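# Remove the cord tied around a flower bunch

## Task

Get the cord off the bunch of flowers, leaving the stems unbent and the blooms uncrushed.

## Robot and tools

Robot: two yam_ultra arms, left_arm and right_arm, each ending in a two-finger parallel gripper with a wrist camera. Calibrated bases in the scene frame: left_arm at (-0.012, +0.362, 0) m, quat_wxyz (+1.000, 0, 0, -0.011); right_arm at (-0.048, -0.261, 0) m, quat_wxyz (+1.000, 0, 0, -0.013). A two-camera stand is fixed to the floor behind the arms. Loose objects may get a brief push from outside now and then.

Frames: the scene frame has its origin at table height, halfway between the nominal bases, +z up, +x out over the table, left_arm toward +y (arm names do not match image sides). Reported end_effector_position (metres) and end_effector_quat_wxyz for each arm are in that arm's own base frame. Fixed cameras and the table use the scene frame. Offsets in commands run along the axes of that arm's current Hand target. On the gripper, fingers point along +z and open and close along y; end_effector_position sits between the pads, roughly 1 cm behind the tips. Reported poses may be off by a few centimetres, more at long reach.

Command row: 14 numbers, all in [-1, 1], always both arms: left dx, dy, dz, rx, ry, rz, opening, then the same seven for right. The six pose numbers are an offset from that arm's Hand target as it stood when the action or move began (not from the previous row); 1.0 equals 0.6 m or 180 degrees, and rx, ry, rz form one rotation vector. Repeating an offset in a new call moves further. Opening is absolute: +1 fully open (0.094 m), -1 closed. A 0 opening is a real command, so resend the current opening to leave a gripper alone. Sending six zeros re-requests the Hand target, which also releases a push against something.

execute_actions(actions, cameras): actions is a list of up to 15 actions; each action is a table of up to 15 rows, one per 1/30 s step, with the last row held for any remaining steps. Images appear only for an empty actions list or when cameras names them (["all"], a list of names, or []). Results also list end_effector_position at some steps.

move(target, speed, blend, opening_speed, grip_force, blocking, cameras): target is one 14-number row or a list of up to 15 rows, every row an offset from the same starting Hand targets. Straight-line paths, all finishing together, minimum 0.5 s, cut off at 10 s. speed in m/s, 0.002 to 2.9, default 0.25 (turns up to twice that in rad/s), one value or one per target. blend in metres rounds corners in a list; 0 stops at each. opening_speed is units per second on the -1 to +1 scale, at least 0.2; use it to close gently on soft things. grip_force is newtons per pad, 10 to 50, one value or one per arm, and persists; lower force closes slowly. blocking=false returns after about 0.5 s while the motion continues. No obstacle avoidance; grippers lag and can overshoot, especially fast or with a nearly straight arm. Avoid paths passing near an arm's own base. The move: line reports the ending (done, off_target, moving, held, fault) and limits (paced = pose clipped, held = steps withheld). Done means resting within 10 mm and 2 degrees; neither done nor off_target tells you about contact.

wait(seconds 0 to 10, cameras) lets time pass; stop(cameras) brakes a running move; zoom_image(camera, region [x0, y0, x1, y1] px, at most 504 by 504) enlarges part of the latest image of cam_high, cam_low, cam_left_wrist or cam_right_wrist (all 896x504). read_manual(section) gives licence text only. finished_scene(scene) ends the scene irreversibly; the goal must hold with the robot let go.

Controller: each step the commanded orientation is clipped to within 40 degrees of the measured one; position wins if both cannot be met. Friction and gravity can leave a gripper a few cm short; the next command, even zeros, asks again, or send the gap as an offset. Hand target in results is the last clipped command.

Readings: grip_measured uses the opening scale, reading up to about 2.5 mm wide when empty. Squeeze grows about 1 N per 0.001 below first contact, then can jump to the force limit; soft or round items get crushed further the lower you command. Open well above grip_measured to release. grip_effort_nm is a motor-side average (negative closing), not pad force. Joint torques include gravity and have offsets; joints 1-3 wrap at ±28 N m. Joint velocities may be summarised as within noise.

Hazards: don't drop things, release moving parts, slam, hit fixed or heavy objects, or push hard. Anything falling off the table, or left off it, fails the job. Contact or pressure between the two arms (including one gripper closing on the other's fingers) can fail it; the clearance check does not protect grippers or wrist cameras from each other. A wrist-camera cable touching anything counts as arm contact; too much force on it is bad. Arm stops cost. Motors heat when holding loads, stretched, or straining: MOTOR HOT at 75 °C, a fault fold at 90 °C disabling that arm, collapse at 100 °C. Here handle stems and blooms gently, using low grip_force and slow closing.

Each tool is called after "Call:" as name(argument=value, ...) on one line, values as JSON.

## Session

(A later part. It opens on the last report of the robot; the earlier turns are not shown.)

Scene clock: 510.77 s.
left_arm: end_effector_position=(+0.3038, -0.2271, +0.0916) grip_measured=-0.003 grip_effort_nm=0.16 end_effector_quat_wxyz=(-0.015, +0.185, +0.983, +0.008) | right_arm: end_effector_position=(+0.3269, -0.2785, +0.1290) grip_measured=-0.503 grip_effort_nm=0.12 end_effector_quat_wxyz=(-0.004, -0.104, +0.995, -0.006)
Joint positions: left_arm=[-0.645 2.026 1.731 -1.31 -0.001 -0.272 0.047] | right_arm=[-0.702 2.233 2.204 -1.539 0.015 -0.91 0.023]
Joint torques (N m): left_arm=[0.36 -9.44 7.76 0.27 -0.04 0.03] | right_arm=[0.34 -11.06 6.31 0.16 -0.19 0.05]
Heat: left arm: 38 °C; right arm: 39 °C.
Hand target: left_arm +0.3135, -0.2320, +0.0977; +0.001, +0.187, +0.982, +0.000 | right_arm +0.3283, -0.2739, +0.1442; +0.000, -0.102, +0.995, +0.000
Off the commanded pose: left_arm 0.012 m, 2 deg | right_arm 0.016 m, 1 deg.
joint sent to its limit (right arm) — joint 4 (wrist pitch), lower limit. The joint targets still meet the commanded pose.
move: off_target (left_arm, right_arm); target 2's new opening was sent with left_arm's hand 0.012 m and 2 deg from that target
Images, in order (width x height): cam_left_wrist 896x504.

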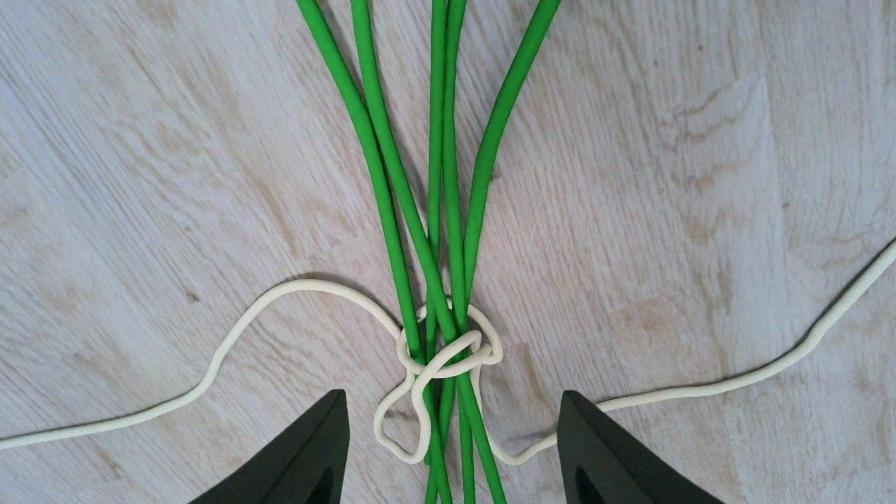

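Call:
move(target=[[0,0.004,0.1,0,0,0,-0.2,0,0,0,0,0,0,-0.5],[0,0.004,0.132,0,0,0,-0.3,0,0,0,0,0,0,-0.5],[0.025,0.004,0.132,0,0,0,-0.45,0,0,0,0,0,0,-0.5]], cameras=["cam_left_wrist"], speed=0.08)

Scene clock: 524.47 s.
left_arm: end_effector_position=(+0.3055, -0.2218, +0.0197) grip_measured=-0.447 grip_effort_nm=-0.15 end_effector_quat_wxyz=(+0.002, +0.186, +0.983, +0.009) | right_arm: end_effector_position=(+0.3269, -0.2785, +0.1290) grip_measured=-0.503 grip_effort_nm=0.13 end_effector_quat_wxyz=(-0.004, -0.104, +0.995, -0.006)
Joint positions: left_arm=[-0.639 2.045 1.468 -0.998 -0.018 -0.266 0.026] | right_arm=[-0.702 2.233 2.204 -1.539 0.015 -0.91 0.023]
Joint torques (N m): left_arm=[-0.4 -10.97 3.49 0.42 0.17 -0.05] | right_arm=[0.39 -11.02 6.28 0.15 -0.17 0.06]
Heat: left arm: 37 °C; right arm: 39 °C.
Hand target: left_arm +0.3006, -0.2243, +0.0185; +0.001, +0.187, +0.982, +0.000 | right_arm +0.3283, -0.2739, +0.1442; +0.000, -0.102, +0.995, +0.000
Off the commanded pose: left_arm 0.006 m, 1 deg | right_arm 0.016 m, 1 deg.
joint sent to its limit (right arm) — joint 4 (wrist pitch), lower limit. The joint targets still meet the commanded pose.
move: off_target (right_arm); target 2's new opening was sent with left_arm's hand 0.011 m and 2 deg from that target
Images, in order (width x height): cam_left_wrist 896x504.

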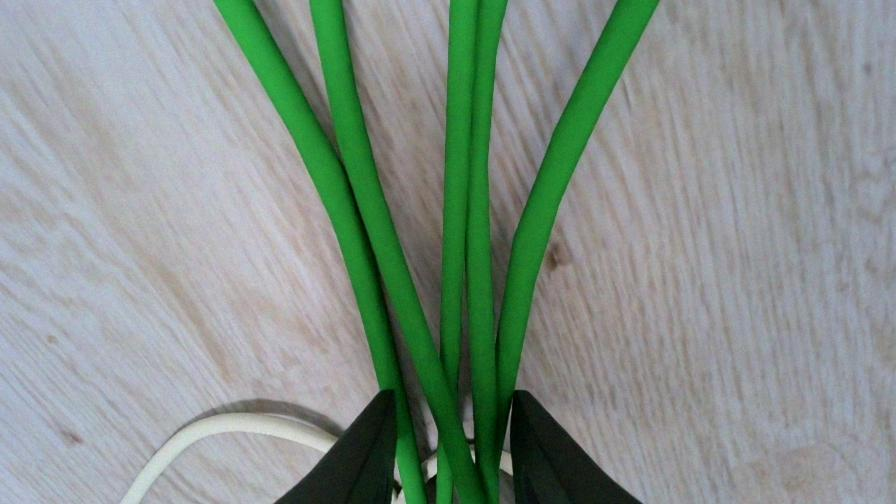

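Call:
move(target=[[0,0.004,-0.03,0,0,0,-0.3,0,0,0,0,0,0,-0.5],[-0.005,0.01,-0.03,0,0,0,-0.3,0,0,0,0,0,0,-0.5],[0.01,0.01,0.004,0,0,0,-0.3,0,0,0,0,0,0,-0.5]], cameras=["cam_left_wrist"], speed=0.06)

Scene clock: 531.27 s.
left_arm: end_effector_position=(+0.2965, -0.2162, +0.0190) grip_measured=-0.303 grip_effort_nm=0.16 end_effector_quat_wxyz=(-0.005, +0.188, +0.982, +0.007) | right_arm: end_effector_position=(+0.3269, -0.2785, +0.1290) grip_measured=-0.503 grip_effort_nm=0.13 end_effector_quat_wxyz=(-0.004, -0.104, +0.995, -0.006)
Joint positions: left_arm=[-0.636 2.018 1.425 -0.993 -0.007 -0.259 0.033] | right_arm=[-0.702 2.233 2.204 -1.539 0.015 -0.91 0.023]
Joint torques (N m): left_arm=[0.29 -10.36 3.32 0.56 0.04 -0.02] | right_arm=[0.32 -11 6.32 0.16 -0.15 0.04]
Heat: left arm: 37 °C; right arm: 39 °C.
Hand target: left_arm +0.2971, -0.2166, +0.0162; +0.001, +0.187, +0.982, +0.000 | right_arm +0.3283, -0.2739, +0.1442; +0.000, -0.102, +0.995, +0.000
Off the commanded pose: left_arm 0.003 m, 1 deg | right_arm 0.016 m, 1 deg.
joint sent to its limit (right arm) — joint 4 (wrist pitch), lower limit. The joint targets still meet the commanded pose.
move: off_target (right_arm)
Images, in order (width x height): cam_left_wrist 896x504.

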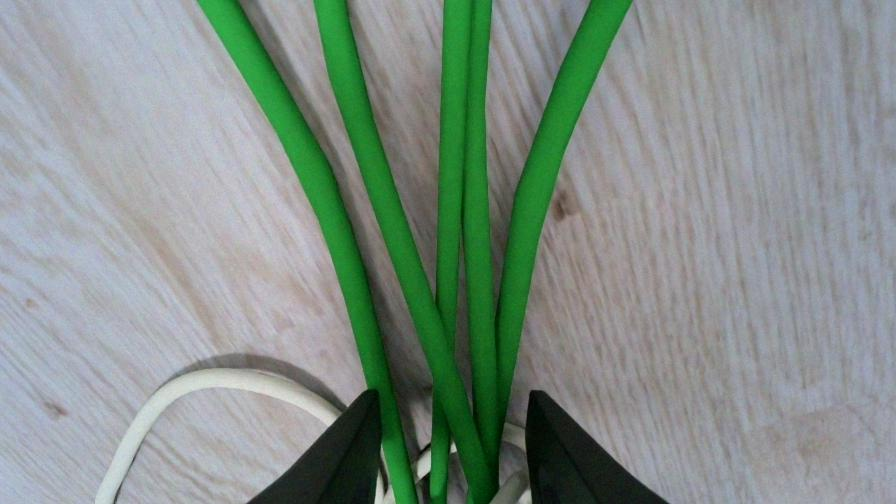

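Call:
move(target=[[0,0,-0.035,0,0,0,-0.15,0,0,0,0,0,0,-0.5],[-0.005,0.015,-0.035,0,0,0,-0.15,0,0,0,0,0,0,-0.5],[0,0.015,0.005,0,0,0,-0.15,0,0,0,0,0,0,-0.5]], cameras=["cam_left_wrist"], speed=0.06)

Scene clock: 539.17 s.
left_arm: end_effector_position=(+0.2931, -0.2025, +0.0179) grip_measured=-0.153 grip_effort_nm=0.15 end_effector_quat_wxyz=(-0.019, +0.185, +0.982, +0.015) | right_arm: end_effector_position=(+0.3269, -0.2785, +0.1290) grip_measured=-0.503 grip_effort_nm=0.12 end_effector_quat_wxyz=(-0.004, -0.104, +0.995, -0.006)
Joint positions: left_arm=[-0.613 2.01 1.407 -1.015 -0.011 -0.24 0.04] | right_arm=[-0.702 2.233 2.204 -1.539 0.015 -0.91 0.023]
Joint torques (N m): left_arm=[0.27 -9.83 3.37 0.88 0.07 0.03] | right_arm=[0.39 -11.11 6.35 0.15 -0.16 0.05]
Heat: left arm: 37 °C; right arm: 39 °C.
Hand target: left_arm +0.3004, -0.2081, +0.0131; +0.001, +0.187, +0.982, +0.000 | right_arm +0.3283, -0.2739, +0.1442; +0.000, -0.102, +0.995, +0.000
Off the commanded pose: left_arm 0.010 m, 3 deg | right_arm 0.016 m, 1 deg.
joint sent to its limit (right arm) — joint 4 (wrist pitch), lower limit. The joint targets still meet the commanded pose.
move: off_target (left_arm, right_arm)
Images, in order (width x height): cam_left_wrist 896x504.

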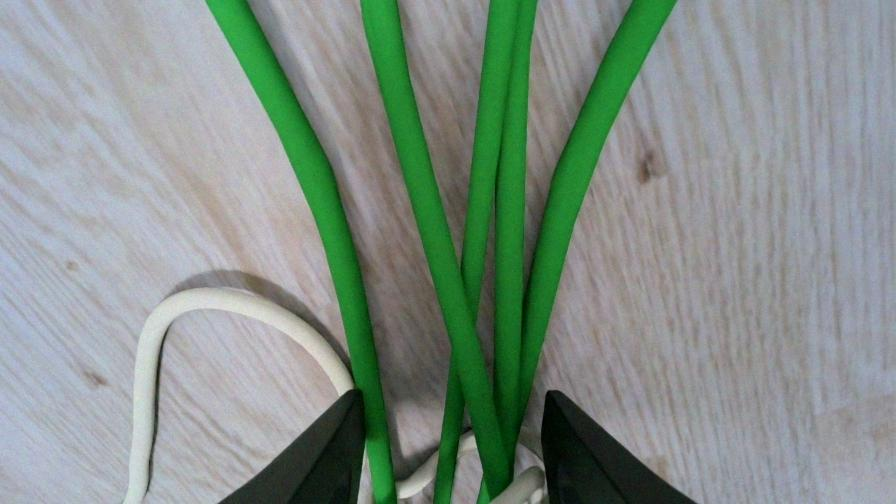

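Call:
move(target=[-0.03,0.01,-0.14,0,0,0,-0.05,0,0,0,0,0,0,-0.5], cameras=["cam_left_wrist"], speed=0.1)

Scene clock: 544.40 s.
left_arm: end_effector_position=(+0.3100, -0.2048, +0.0856) grip_measured=-0.053 grip_effort_nm=0.16 end_effector_quat_wxyz=(-0.020, +0.186, +0.982, +0.012) | right_arm: end_effector_position=(+0.3269, -0.2785, +0.1290) grip_measured=-0.503 grip_effort_nm=0.13 end_effector_quat_wxyz=(-0.004, -0.104, +0.995, -0.006)
Joint positions: left_arm=[-0.59 2.01 1.684 -1.292 -0.007 -0.215 0.044] | right_arm=[-0.702 2.233 2.204 -1.539 0.015 -0.91 0.023]
Joint torques (N m): left_arm=[0.54 -11 7.38 0.22 0.03 0.05] | right_arm=[0.39 -11.08 6.3 0.16 -0.17 0.07]
Heat: left arm: 37 °C; right arm: 39 °C.
Hand target: left_arm +0.3193, -0.2091, +0.0972; +0.001, +0.187, +0.982, +0.000 | right_arm +0.3283, -0.2739, +0.1442; +0.000, -0.102, +0.995, +0.000
Off the commanded pose: left_arm 0.015 m, 3 deg | right_arm 0.016 m, 1 deg.
joint sent to its limit (right arm) — joint 4 (wrist pitch), lower limit. The joint targets still meet the commanded pose.
move: off_target (left_arm, right_arm)
Images, in order (width x height): cam_left_wrist 896x504.

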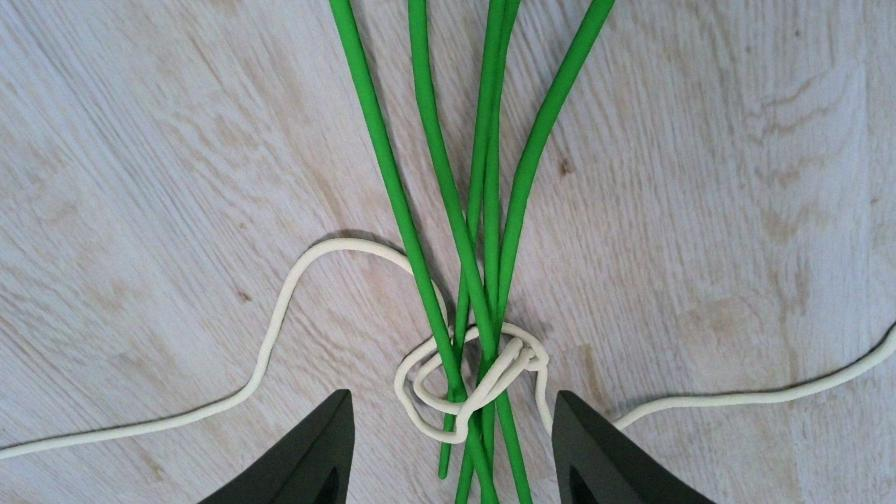

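Call:
move(target=[[0.035,-0.008,0.09,0,0,0,-0.2,0,0,0,0,0,0,-0.5]], cameras=["cam_left_wrist"], speed=0.08)

Scene clock: 560.10 s.
left_arm: end_effector_position=(+0.2912, -0.1983, +0.0304) grip_measured=-0.197 grip_effort_nm=-0.13 end_effector_quat_wxyz=(-0.030, +0.188, +0.982, +0.015) | right_arm: end_effector_position=(+0.3269, -0.2785, +0.1290) grip_measured=-0.503 grip_effort_nm=0.12 end_effector_quat_wxyz=(-0.004, -0.104, +0.995, -0.006)
Joint positions: left_arm=[-0.602 1.998 1.442 -1.081 -0.004 -0.224 0.038] | right_arm=[-0.702 2.233 2.204 -1.539 0.015 -0.91 0.023]
Joint torques (N m): left_arm=[-0.43 -13.45 4.77 0.42 0 -0.1] | right_arm=[0.38 -11.07 6.27 0.15 -0.17 0.05]
Heat: left arm: 38 °C; right arm: 39 °C.
Hand target: left_arm +0.2981, -0.2059, +0.0432; +0.001, +0.187, +0.982, +0.000 | right_arm +0.3283, -0.2739, +0.1442; +0.000, -0.102, +0.995, +0.000
Off the commanded pose: left_arm 0.016 m, 4 deg | right_arm 0.016 m, 1 deg.
joint sent to its limit (right arm) — joint 4 (wrist pitch), lower limit. The joint targets still meet the commanded pose.
move: off_target (left_arm, right_arm)
Images, in order (width x height): cam_left_wrist 896x504.

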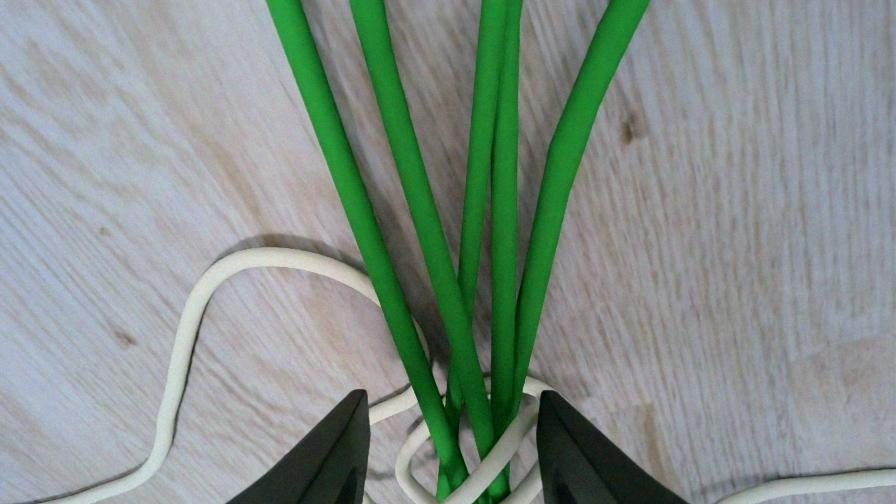

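Call:
move(target=[[-0.015,-0.008,0.0,0,0,0,-0.1,0,0,0,0,0,0,-0.5],[-0.012,-0.008,0.032,0,0,0,-0.1,0,0,0,0,0,0,-0.5]], cameras=["cam_left_wrist"], speed=0.05)

Scene clock: 568.10 s.
left_arm: end_effector_position=(+0.2993, -0.2064, +0.0257) grip_measured=-0.103 grip_effort_nm=0.16 end_effector_quat_wxyz=(-0.010, +0.187, +0.982, +0.007) | right_arm: end_effector_position=(+0.3269, -0.2785, +0.1290) grip_measured=-0.503 grip_effort_nm=0.13 end_effector_quat_wxyz=(-0.004, -0.104, +0.995, -0.006)
Joint positions: left_arm=[-0.608 2.005 1.434 -1.024 -0.004 -0.233 0.042] | right_arm=[-0.702 2.233 2.204 -1.539 0.015 -0.91 0.023]
Joint torques (N m): left_arm=[-0.64 -9.22 4.94 0.5 0 -0.1] | right_arm=[0.51 -11 6.27 0.15 -0.19 0.06]
Heat: left arm: 38 °C; right arm: 39 °C.
Hand target: left_arm +0.3030, -0.2130, +0.0239; +0.001, +0.187, +0.982, +0.001 | right_arm +0.3283, -0.2739, +0.1442; +0.000, -0.102, +0.995, +0.000
Off the commanded pose: left_arm 0.008 m, 1 deg | right_arm 0.016 m, 1 deg.
joint sent to its limit (right arm) — joint 4 (wrist pitch), lower limit. The joint targets still meet the commanded pose.
move: off_target (right_arm)
Images, in order (width x height): cam_left_wrist 896x504.

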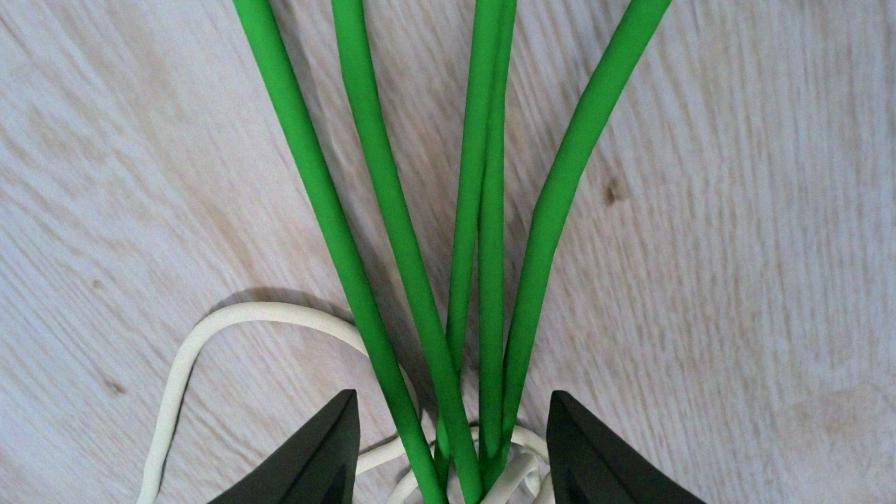

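Call:
move(target=[[0,0,0.015,0,0,0,-0.2,0,0,0,0,0,0,-0.5],[0.04,0.0,0.013,0,0,0,-0.25,0,0,0,0,0,0,-0.5],[0.13,0.003,0.01,0,0,0,-0.28,0,0,0,0,0,0,-0.5]], cameras=["cam_left_wrist","cam_high"], speed=0.04)

Scene clock: 577.50 s.
left_arm: end_effector_position=(+0.2339, -0.1813, +0.0129) grip_measured=-0.277 grip_effort_nm=-0.14 end_effector_quat_wxyz=(-0.005, +0.186, +0.983, +0.005) | right_arm: end_effector_position=(+0.3269, -0.2785, +0.1290) grip_measured=-0.503 grip_effort_nm=0.13 end_effector_quat_wxyz=(-0.004, -0.104, +0.995, -0.006)
Joint positions: left_arm=[-0.665 1.778 1.071 -0.878 -0.004 -0.291 0.034] | right_arm=[-0.702 2.233 2.204 -1.539 0.015 -0.91 0.023]
Joint torques (N m): left_arm=[-0.65 -9.74 4.03 0.23 0 -0.09] | right_arm=[0.43 -11.04 6.3 0.19 -0.18 0.04]
Heat: left arm: 38 °C; right arm: 39 °C.
Hand target: left_arm +0.2312, -0.1827, +0.0179; +0.001, +0.187, +0.982, +0.000 | right_arm +0.3283, -0.2739, +0.1442; +0.000, -0.102, +0.995, +0.000
Off the commanded pose: left_arm 0.006 m, 1 deg | right_arm 0.016 m, 1 deg.
joint sent to its limit (right arm) — joint 4 (wrist pitch), lower limit. The joint targets still meet the commanded pose.
move: off_target (right_arm)
Images, in order (width x height): cam_high 896x504, cam_left_wrist 896x504.

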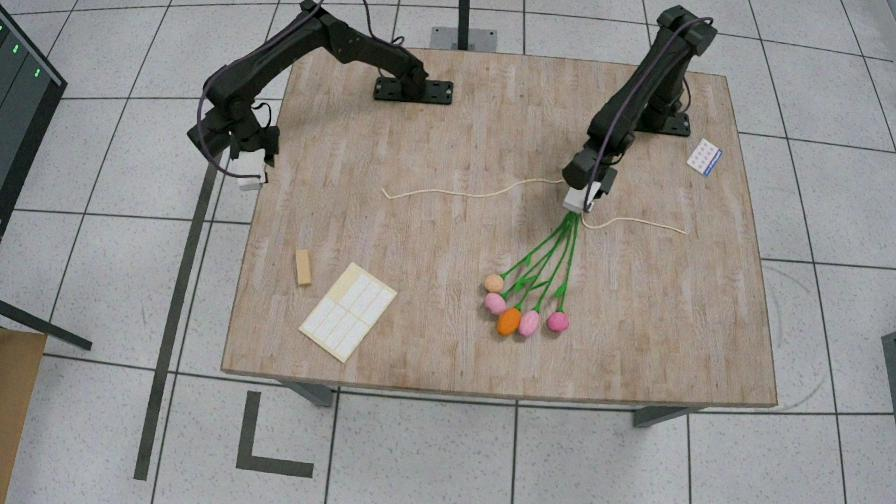

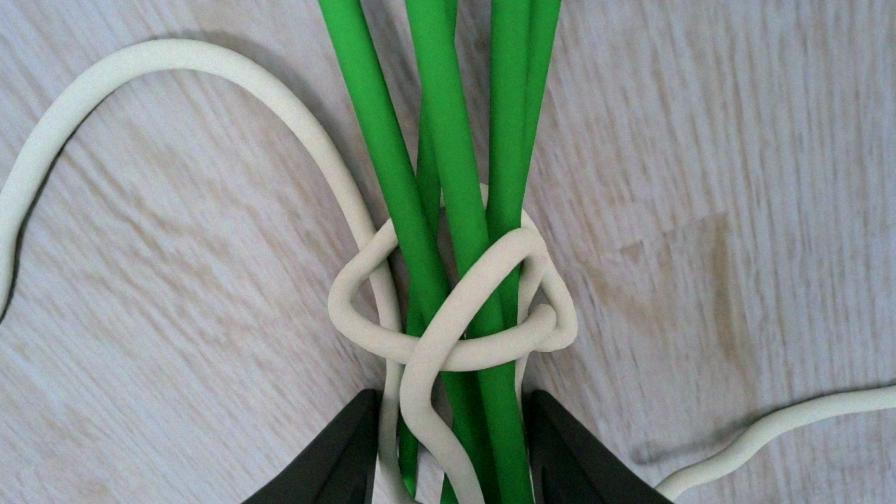

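Call:
move(target=[[0,0,-0.07,0,0,0,-0.15,0,0,0,0,0,0,-0.5],[-0.105,0.002,-0.07,0,0,0,-0.12,0,0,0,0,0,0,-0.5],[-0.105,0.002,-0.03,0,0,0,-0.12,0,0,0,0,0,0,-0.5]], cameras=["cam_left_wrist"], speed=0.08)

Scene clock: 589.97 s.
left_arm: end_effector_position=(+0.2834, -0.2019, +0.0370) grip_measured=-0.123 grip_effort_nm=0.16 end_effector_quat_wxyz=(-0.011, +0.186, +0.982, +0.007) | right_arm: end_effector_position=(+0.3269, -0.2785, +0.1290) grip_measured=-0.503 grip_effort_nm=0.12 end_effector_quat_wxyz=(-0.004, -0.104, +0.995, -0.006)
Joint positions: left_arm=[-0.624 1.937 1.384 -1.043 -0.004 -0.25 0.041] | right_arm=[-0.702 2.233 2.204 -1.539 0.015 -0.91 0.023]
Joint torques (N m): left_arm=[0.44 -8.76 5.01 0.52 0 0.04] | right_arm=[0.4 -11.06 6.26 0.15 -0.17 0.03]
Heat: left arm: 37 °C; right arm: 40 °C.
Hand target: left_arm +0.2901, -0.2048, +0.0359; +0.001, +0.187, +0.982, +0.000 | right_arm +0.3283, -0.2739, +0.1442; +0.000, -0.102, +0.995, +0.000
Off the commanded pose: left_arm 0.007 m, 2 deg | right_arm 0.016 m, 1 deg.
joint sent to its limit (right arm) — joint 4 (wrist pitch), lower limit. The joint targets still meet the commanded pose.
move: off_target (right_arm); target 2's new opening was sent with left_arm's hand 0.014 m and 2 deg from that target
Images, in order (width x height): cam_left_wrist 896x504.

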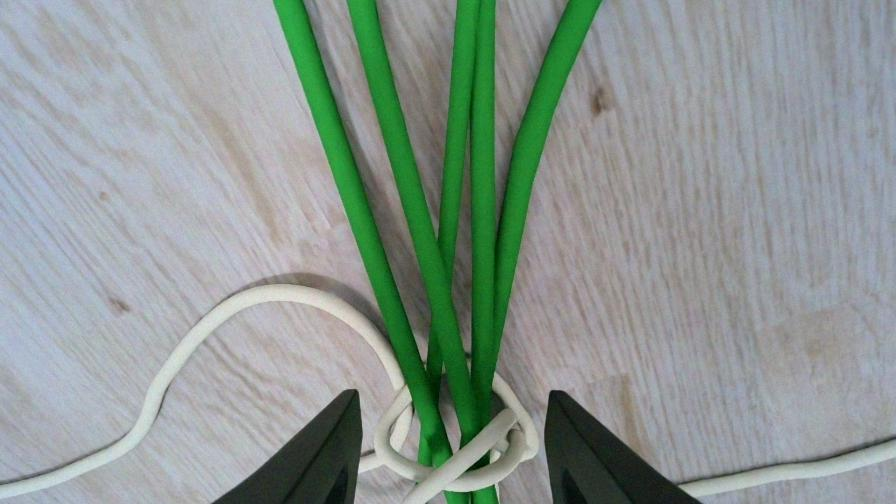

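Call:
move(target=[[-0.032,0.004,0,0,0,0,-0.02,0,0,0,0,0,0,-0.5],[-0.03,0.004,0.033,0,0,0,-0.02,0,0,0,0,0,0,-0.5],[-0.005,0.004,0.03,0,0,0,-0.22,0,0,0,0,0,0,-0.5],[0.02,0.004,0.03,0,0,0,-0.33,0,0,0,0,0,0,-0.5]], cameras=["cam_left_wrist"], speed=0.05)

Scene clock: 608.50 s.
left_arm: end_effector_position=(+0.2804, -0.1945, +0.0134) grip_measured=-0.327 grip_effort_nm=-0.14 end_effector_quat_wxyz=(-0.009, +0.186, +0.983, +0.006) | right_arm: end_effector_position=(+0.3269, -0.2785, +0.1290) grip_measured=-0.503 grip_effort_nm=0.12 end_effector_quat_wxyz=(-0.004, -0.104, +0.995, -0.006)
Joint positions: left_arm=[-0.611 1.942 1.291 -0.942 -0.004 -0.237 0.032] | right_arm=[-0.702 2.233 2.204 -1.539 0.015 -0.91 0.023]
Joint torques (N m): left_arm=[-0.66 -10.86 4.14 0.34 0 -0.09] | right_arm=[0.38 -11.04 6.26 0.16 -0.18 0.05]
Heat: left arm: 37 °C; right arm: 40 °C.
Hand target: left_arm +0.2799, -0.1980, +0.0180; +0.001, +0.187, +0.982, +0.001 | right_arm +0.3283, -0.2739, +0.1442; +0.000, -0.102, +0.995, +0.000
Off the commanded pose: left_arm 0.006 m, 1 deg | right_arm 0.016 m, 1 deg.
joint sent to its limit (right arm) — joint 4 (wrist pitch), lower limit. The joint targets still meet the commanded pose.
move: off_target (right_arm)
Images, in order (width x height): cam_left_wrist 896x504.

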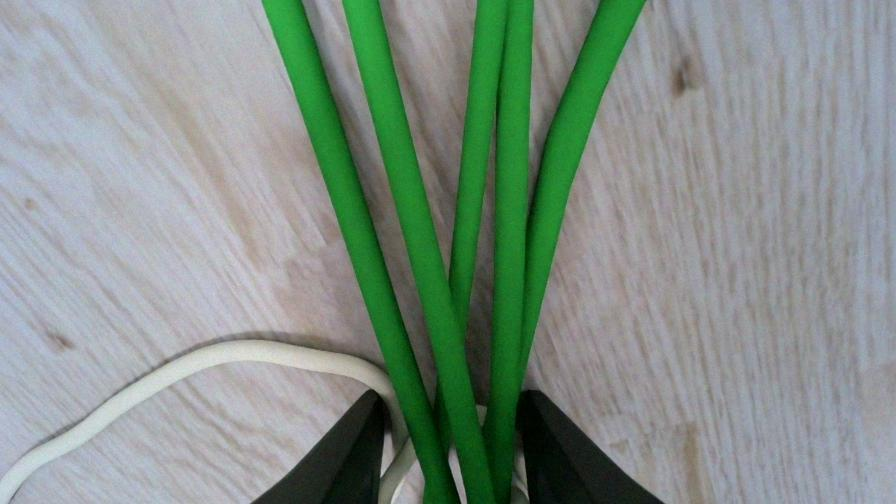

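Call:
move(target=[[0.03,0,0.0,0,0,0,-0.4,0,0,0,0,0,0,-0.5],[0.12,0.003,-0.002,0,0,0,-0.45,0,0,0,0,0,0,-0.5]], cameras=["cam_left_wrist","cam_high"], speed=0.04)

Scene clock: 615.73 s.
left_arm: end_effector_position=(+0.2126, -0.1671, +0.0129) grip_measured=-0.447 grip_effort_nm=-0.14 end_effector_quat_wxyz=(-0.012, +0.187, +0.982, +0.007) | right_arm: end_effector_position=(+0.3269, -0.2785, +0.1290) grip_measured=-0.503 grip_effort_nm=0.12 end_effector_quat_wxyz=(-0.004, -0.104, +0.995, -0.006)
Joint positions: left_arm=[-0.67 1.701 0.978 -0.876 0 -0.293 0.026] | right_arm=[-0.702 2.233 2.204 -1.539 0.015 -0.91 0.023]
Joint torques (N m): left_arm=[-0.54 -9.24 4.37 0.27 -0.05 -0.1] | right_arm=[0.36 -11.02 6.3 0.15 -0.17 0.06]
Heat: left arm: 37 °C; right arm: 40 °C.
Hand target: left_arm +0.2135, -0.1699, +0.0190; +0.001, +0.187, +0.982, +0.001 | right_arm +0.3283, -0.2739, +0.1442; +0.000, -0.102, +0.995, +0.000
Off the commanded pose: left_arm 0.007 m, 2 deg | right_arm 0.016 m, 1 deg.
joint sent to its limit (right arm) — joint 4 (wrist pitch), lower limit. The joint targets still meet the commanded pose.
move: off_target (right_arm)
Images, in order (width x height): cam_high 896x504, cam_left_wrist 896x504.

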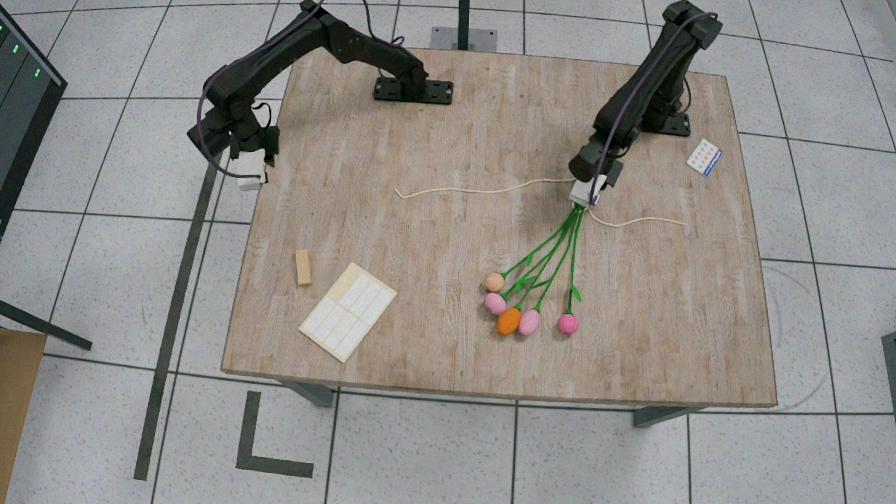

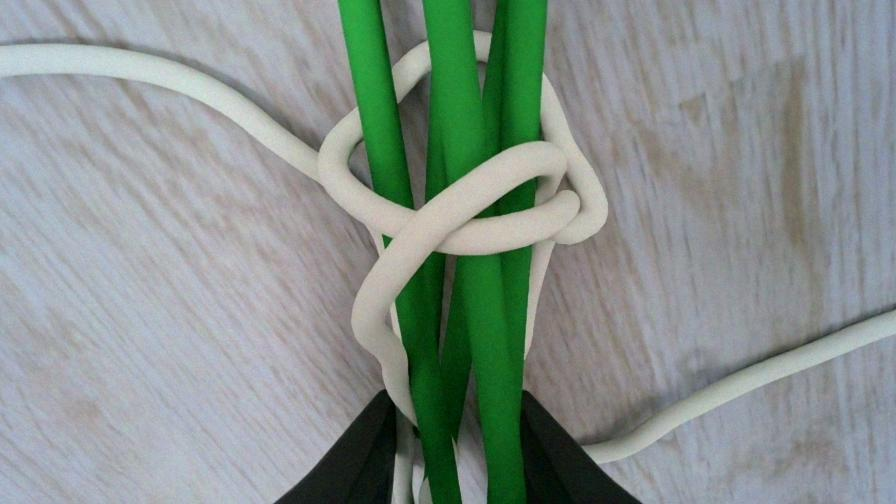

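Call:
move(target=[[0,0,-0.08,0,0,0,-0.3,0,0,0,0,0,0,-0.5],[-0.08,0,-0.12,0,0,0,-0.3,0,0,0,0,0,0,-0.5]], cameras=["cam_left_wrist"], speed=0.1)

Call:
zoom_image(camera="cam_left_wrist", region=[320, 230, 620, 504])

Scene clock: 628.17 s.
left_arm: end_effector_position=(+0.2483, -0.1827, +0.0849) grip_measured=-0.303 grip_effort_nm=0.16 end_effector_quat_wxyz=(-0.014, +0.185, +0.983, +0.007) | right_arm: end_effector_position=(+0.3269, -0.2785, +0.1290) grip_measured=-0.503 grip_effort_nm=0.12 end_effector_quat_wxyz=(-0.004, -0.104, +0.995, -0.006)
Joint positions: left_arm=[-0.638 1.753 1.342 -1.192 0 -0.265 0.033] | right_arm=[-0.702 2.233 2.204 -1.539 0.015 -0.91 0.023]
Joint torques (N m): left_arm=[0.43 -7.02 7.49 0.3 -0.05 0.06] | right_arm=[0.36 -11.08 6.26 0.14 -0.17 0.03]
Heat: left arm: 36 °C; right arm: 40 °C.
Hand target: left_arm +0.2582, -0.1876, +0.0911; +0.001, +0.187, +0.982, +0.001 | right_arm +0.3283, -0.2739, +0.1442; +0.000, -0.102, +0.995, +0.000
Off the commanded pose: left_arm 0.013 m, 2 deg | right_arm 0.016 m, 1 deg.
joint sent to its limit (right arm) — joint 4 (wrist pitch), lower limit. The joint targets still meet the commanded pose.
move: off_target (left_arm, right_arm)
Images, in order (width x height): cam_left_wrist 896x504.

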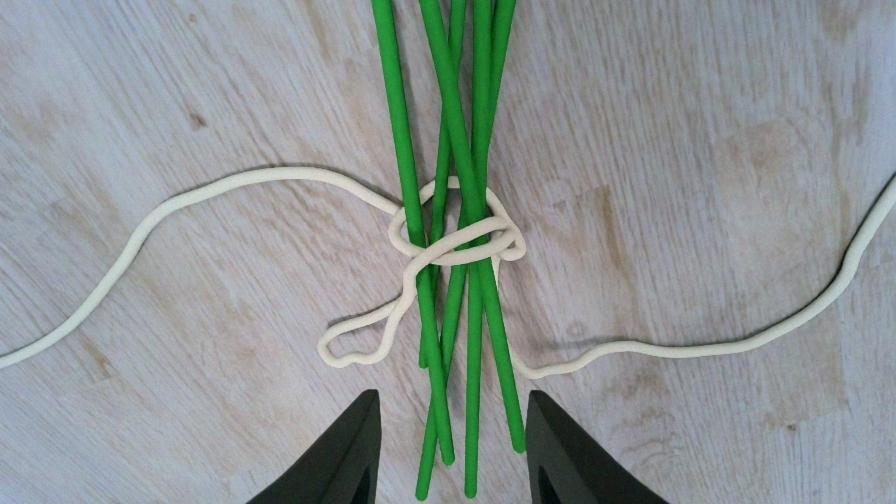

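Scaled by 1.680 from the camera's 896x504 image, which has a finer 1280x720 frame.

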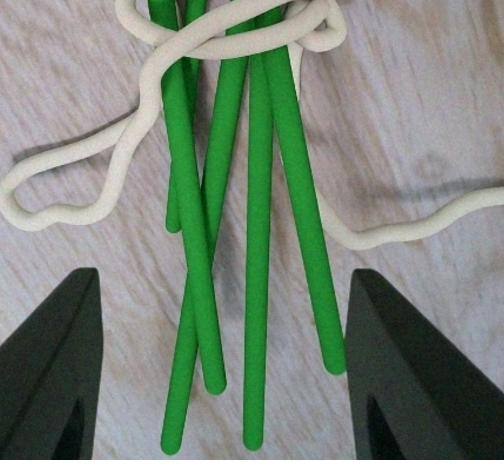

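Call:
zoom_image(camera="cam_left_wrist", region=[300, 150, 560, 390])

Scaled by 1.938 from the camera's 896x504 image, which has a finer 1280x720 frame.

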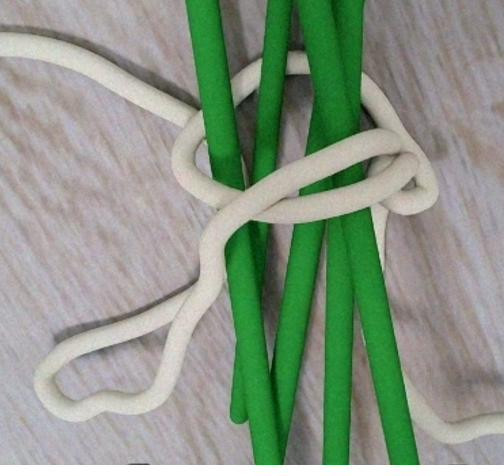

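Call:
move(target=[-0.012,-0.042,0,0,0,0.5,-0.5,0,0,0,0,0,0,-0.5], cameras=["cam_left_wrist"], speed=0.2)

Call:
zoom_image(camera="cam_left_wrist", region=[310, 150, 610, 450])

Scene clock: 647.97 s.
left_arm: end_effector_position=(+0.2496, -0.2057, +0.0847) grip_measured=-0.497 grip_effort_nm=-0.14 end_effector_quat_wxyz=(-0.014, +0.822, +0.569, -0.002) | right_arm: end_effector_position=(+0.3269, -0.2785, +0.1290) grip_measured=-0.503 grip_effort_nm=0.13 end_effector_quat_wxyz=(-0.004, -0.104, +0.995, -0.006)
Joint positions: left_arm=[-0.694 1.805 1.405 -1.197 -0.004 1.237 0.024] | right_arm=[-0.702 2.233 2.204 -1.539 0.015 -0.91 0.023]
Joint torques (N m): left_arm=[-0.51 -7.47 7.62 0.22 0 0.06] | right_arm=[0.36 -11.07 6.31 0.16 -0.19 0.04]
Heat: left arm: 36 °C; right arm: 40 °C.
Hand target: left_arm +0.2555, -0.2138, +0.0911; +0.000, +0.827, +0.563, +0.001 | right_arm +0.3283, -0.2739, +0.1442; +0.000, -0.102, +0.995, +0.000
Off the commanded pose: left_arm 0.012 m, 2 deg | right_arm 0.016 m, 1 deg.
joint sent to its limit (right arm) — joint 4 (wrist pitch), lower limit. The joint targets still meet the commanded pose.
move: off_target (left_arm, right_arm)
Images, in order (width x height): cam_left_wrist 896x504.

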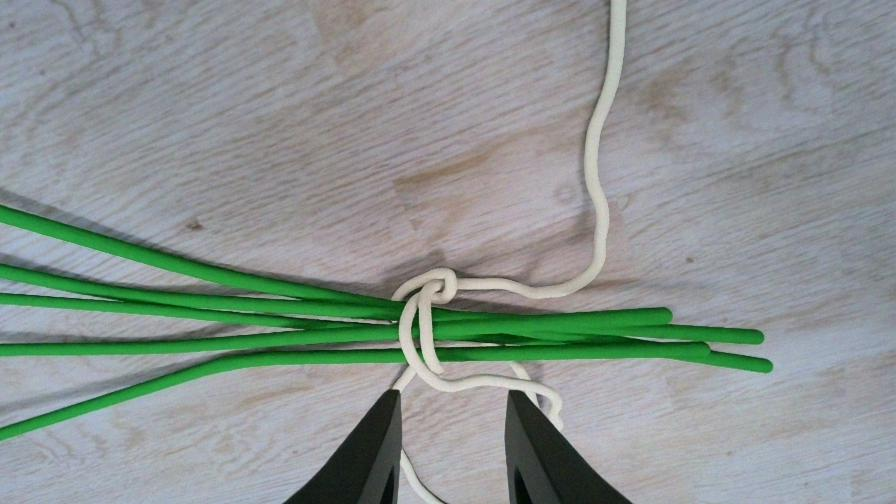

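Scaled by 1.680 from the camera's 896x504 image, which has a finer 1280x720 frame.

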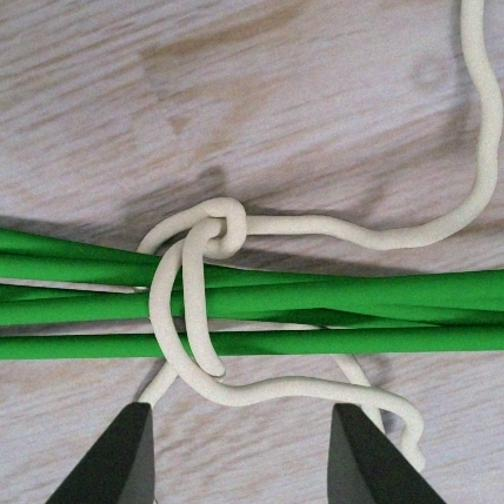

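Call:
move(target=[0.005,0.005,0.09,0,0,0,-0.5,0,0,0,0,0,0,-0.5], cameras=["cam_left_wrist"], speed=0.08)

Scene clock: 655.27 s.
left_arm: end_effector_position=(+0.2545, -0.2097, +0.0381) grip_measured=-0.497 grip_effort_nm=-0.13 end_effector_quat_wxyz=(-0.010, +0.826, +0.564, -0.001) | right_arm: end_effector_position=(+0.3269, -0.2785, +0.1290) grip_measured=-0.503 grip_effort_nm=0.12 end_effector_quat_wxyz=(-0.004, -0.104, +0.995, -0.006)
Joint positions: left_arm=[-0.694 1.864 1.29 -1.015 -0.004 1.25 0.024] | right_arm=[-0.702 2.233 2.204 -1.539 0.015 -0.91 0.023]
Joint torques (N m): left_arm=[0.46 -8.08 4.97 0.43 -0.01 0.06] | right_arm=[0.4 -11.07 6.26 0.14 -0.19 0.05]
Heat: left arm: 37 °C; right arm: 40 °C.
Hand target: left_arm +0.2595, -0.2120, +0.0371; +0.000, +0.827, +0.563, +0.001 | right_arm +0.3283, -0.2739, +0.1442; +0.000, -0.102, +0.995, +0.000
Off the commanded pose: left_arm 0.006 m, 1 deg | right_arm 0.016 m, 1 deg.
joint sent to its limit (right arm) — joint 4 (wrist pitch), lower limit. The joint targets still meet the commanded pose.
move: off_target (right_arm)
Images, in order (width x height): cam_left_wrist 896x504.

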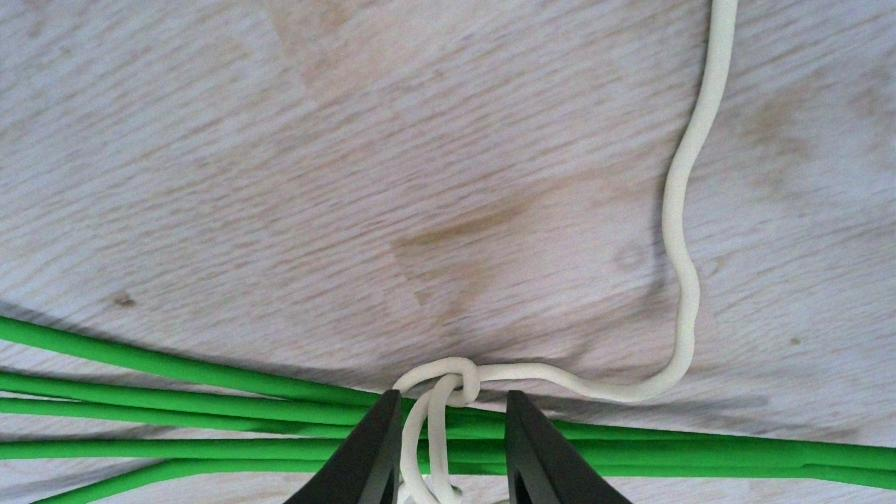

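Call:
move(target=[[0.006,0,0.03,0,0,0,-0.42,0,0,0,0,0,0,-0.5]], cameras=["cam_left_wrist"], speed=0.05)

Scene clock: 662.60 s.
left_arm: end_effector_position=(+0.2563, -0.2071, +0.0210) grip_measured=-0.423 grip_effort_nm=0.16 end_effector_quat_wxyz=(-0.008, +0.826, +0.563, +0.000) | right_arm: end_effector_position=(+0.3269, -0.2785, +0.1290) grip_measured=-0.503 grip_effort_nm=0.13 end_effector_quat_wxyz=(-0.004, -0.104, +0.995, -0.006)
Joint positions: left_arm=[-0.685 1.883 1.243 -0.945 -0.004 1.26 0.027] | right_arm=[-0.702 2.233 2.204 -1.539 0.015 -0.91 0.023]
Joint torques (N m): left_arm=[0.53 -7.94 4.74 0.47 0 0.04] | right_arm=[0.44 -11.12 6.27 0.16 -0.19 0.05]
Heat: left arm: 36 °C; right arm: 40 °C.
Hand target: left_arm +0.2609, -0.2086, +0.0191; +0.000, +0.827, +0.563, +0.001 | right_arm +0.3283, -0.2739, +0.1442; +0.000, -0.102, +0.995, +0.000
Off the commanded pose: left_arm 0.005 m, 1 deg | right_arm 0.016 m, 1 deg.
joint sent to its limit (right arm) — joint 4 (wrist pitch), lower limit. The joint targets still meet the commanded pose.
move: off_target (right_arm)
Images, in order (width x height): cam_left_wrist 896x504.

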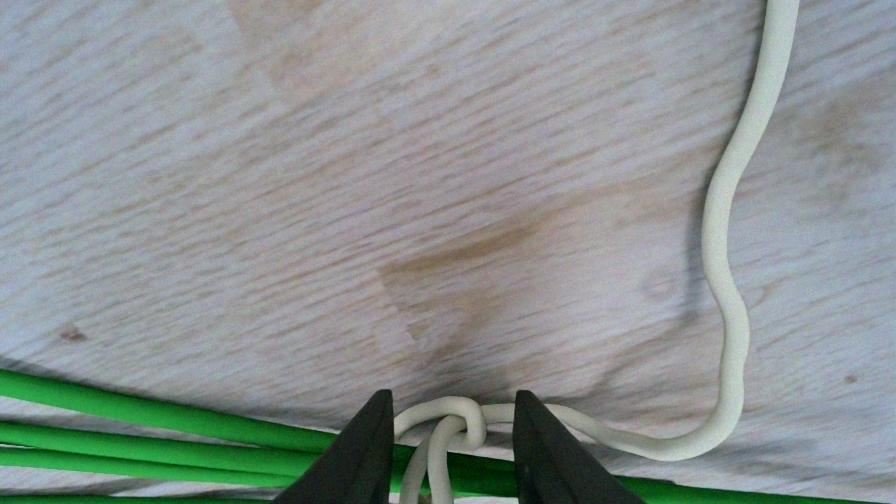

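Call:
move(target=[[0.013,0,0.003,0,0,0,-0.42,0,0,0,0,0,0,-0.5]], speed=0.04)

Call:
move(target=[[0.0,0,0.0,0,0,0,-0.95,0,0,0,0,0,0,-0.5]], cameras=["cam_left_wrist"], opening_speed=0.3)

Call:
zoom_image(camera="cam_left_wrist", region=[310, 300, 610, 504])

Scene clock: 674.23 s.
left_arm: end_effector_position=(+0.2592, -0.2003, +0.0181) grip_measured=-0.423 grip_effort_nm=0.16 end_effector_quat_wxyz=(-0.009, +0.826, +0.563, -0.001) | right_arm: end_effector_position=(+0.3269, -0.2785, +0.1290) grip_measured=-0.503 grip_effort_nm=0.13 end_effector_quat_wxyz=(-0.004, -0.104, +0.995, -0.006)
Joint positions: left_arm=[-0.663 1.883 1.23 -0.936 -0.004 1.282 0.027] | right_arm=[-0.702 2.233 2.204 -1.539 0.015 -0.91 0.023]
Joint torques (N m): left_arm=[0.57 -8.38 4.57 0.46 0 0.04] | right_arm=[0.36 -11.08 6.34 0.16 -0.18 0.05]
Heat: left arm: 36 °C; right arm: 40 °C.
Hand target: left_arm +0.2637, -0.2014, +0.0173; +0.000, +0.827, +0.563, +0.001 | right_arm +0.3283, -0.2739, +0.1442; +0.000, -0.102, +0.995, +0.000
Off the commanded pose: left_arm 0.005 m, 1 deg | right_arm 0.016 m, 1 deg.
joint sent to its limit (right arm) — joint 4 (wrist pitch), lower limit. The joint targets still meet the commanded pose.
move: off_target (right_arm)

Scene clock: 676.23 s.
left_arm: end_effector_position=(+0.2596, -0.2006, +0.0181) grip_measured=-0.902 grip_effort_nm=-0.95 end_effector_quat_wxyz=(-0.008, +0.826, +0.563, -0.001) | right_arm: end_effector_position=(+0.3269, -0.2785, +0.1290) grip_measured=-0.503 grip_effort_nm=0.13 end_effector_quat_wxyz=(-0.004, -0.104, +0.995, -0.006)
Joint positions: left_arm=[-0.663 1.883 1.23 -0.934 -0.004 1.282 0.005] | right_arm=[-0.702 2.233 2.204 -1.539 0.015 -0.91 0.023]
Joint torques (N m): left_arm=[0.58 -8.35 4.6 0.45 0 0.05] | right_arm=[0.35 -11.07 6.32 0.15 -0.18 0.05]
Heat: left arm: 36 °C; right arm: 40 °C.
Hand target: left_arm +0.2637, -0.2014, +0.0173; +0.000, +0.827, +0.563, +0.001 | right_arm +0.3283, -0.2739, +0.1442; +0.000, -0.102, +0.995, +0.000
Off the commanded pose: left_arm 0.004 m, 1 deg | right_arm 0.016 m, 1 deg.
joint sent to its limit (right arm) — joint 4 (wrist pitch), lower limit. The joint targets still meet the commanded pose.
move: off_target (right_arm)
Images, in order (width x height): cam_left_wrist 896x504.

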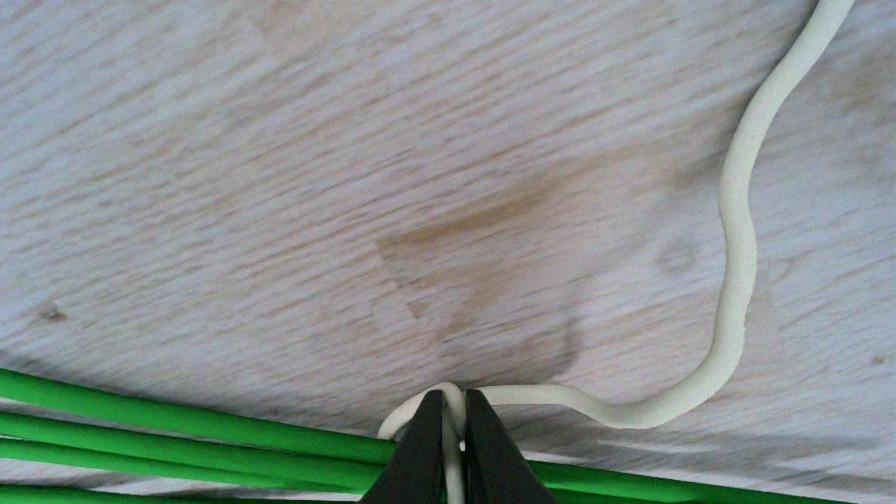

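Scaled by 1.680 from the camera's 896x504 image, which has a finer 1280x720 frame.

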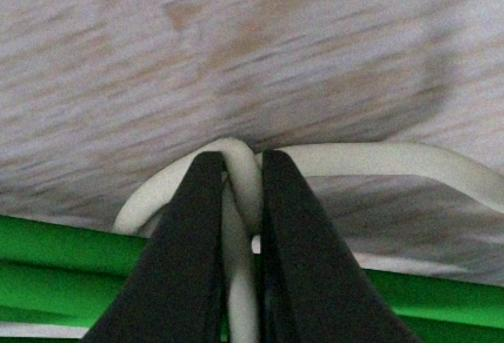

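Call:
move(target=[[0.005,-0.1,-0.01,0,0,0,-0.95,0,0,0,0,0,0,-0.5]], cameras=["cam_left_wrist","cam_high"], speed=0.04)

Call:
zoom_image(camera="cam_high", region=[460, 140, 640, 350])

Scene clock: 684.87 s.
left_arm: end_effector_position=(+0.2107, -0.1740, +0.0171) grip_measured=-0.907 grip_effort_nm=-1.02 end_effector_quat_wxyz=(-0.011, +0.827, +0.562, +0.001) | right_arm: end_effector_position=(+0.3269, -0.2785, +0.1290) grip_measured=-0.503 grip_effort_nm=0.12 end_effector_quat_wxyz=(-0.004, -0.104, +0.995, -0.006)
Joint positions: left_arm=[-0.699 1.696 0.992 -0.887 -0.007 1.249 0.004] | right_arm=[-0.702 2.233 2.204 -1.539 0.015 -0.91 0.023]
Joint torques (N m): left_arm=[-0.55 -9.25 4.37 0.22 0.03 -0.11] | right_arm=[0.43 -11.04 6.24 0.18 -0.15 0.05]
Heat: left arm: 36 °C; right arm: 40 °C.
Hand target: left_arm +0.2092, -0.1766, +0.0233; +0.000, +0.827, +0.563, +0.001 | right_arm +0.3283, -0.2739, +0.1442; +0.000, -0.102, +0.995, +0.000
Off the commanded pose: left_arm 0.007 m, 1 deg | right_arm 0.016 m, 1 deg.
joint sent to its limit (right arm) — joint 4 (wrist pitch), lower limit. The joint targets still meet the commanded pose.
move: off_target (right_arm)
Images, in order (width x height): cam_high 896x504, cam_left_wrist 896x504.

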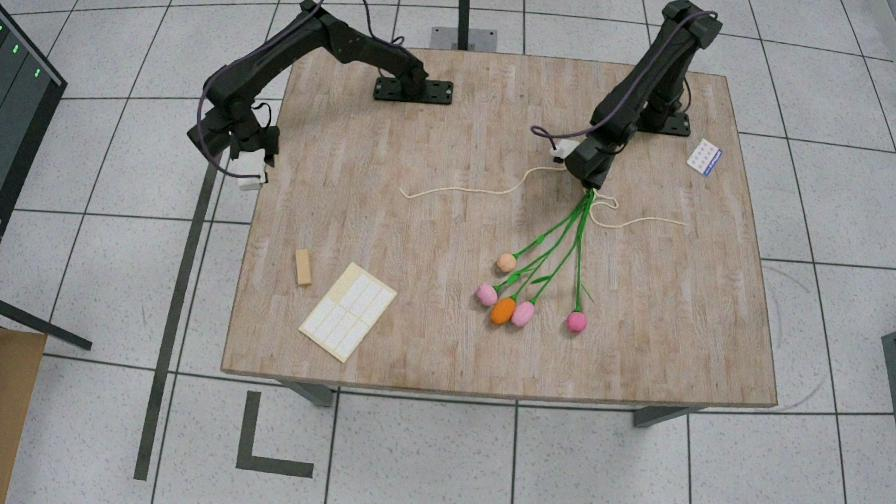

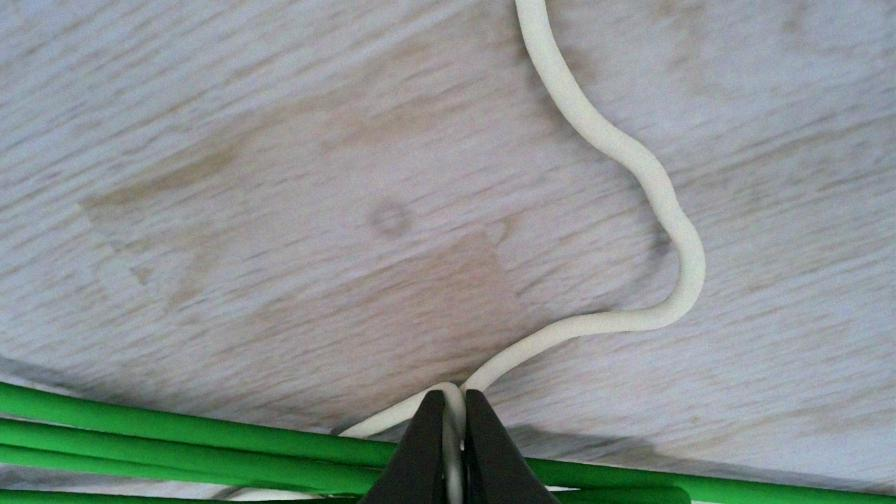

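Scaled by 2.400 from the camera's 896x504 image, which has a finer 1280x720 frame.

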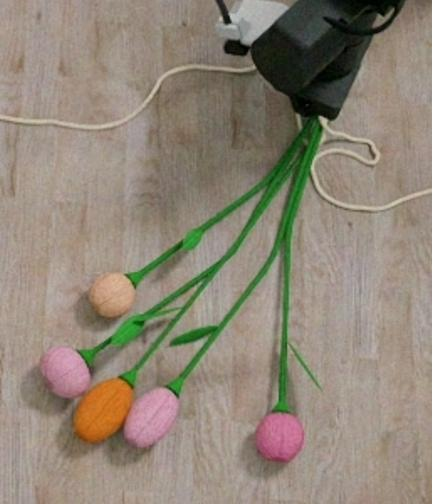

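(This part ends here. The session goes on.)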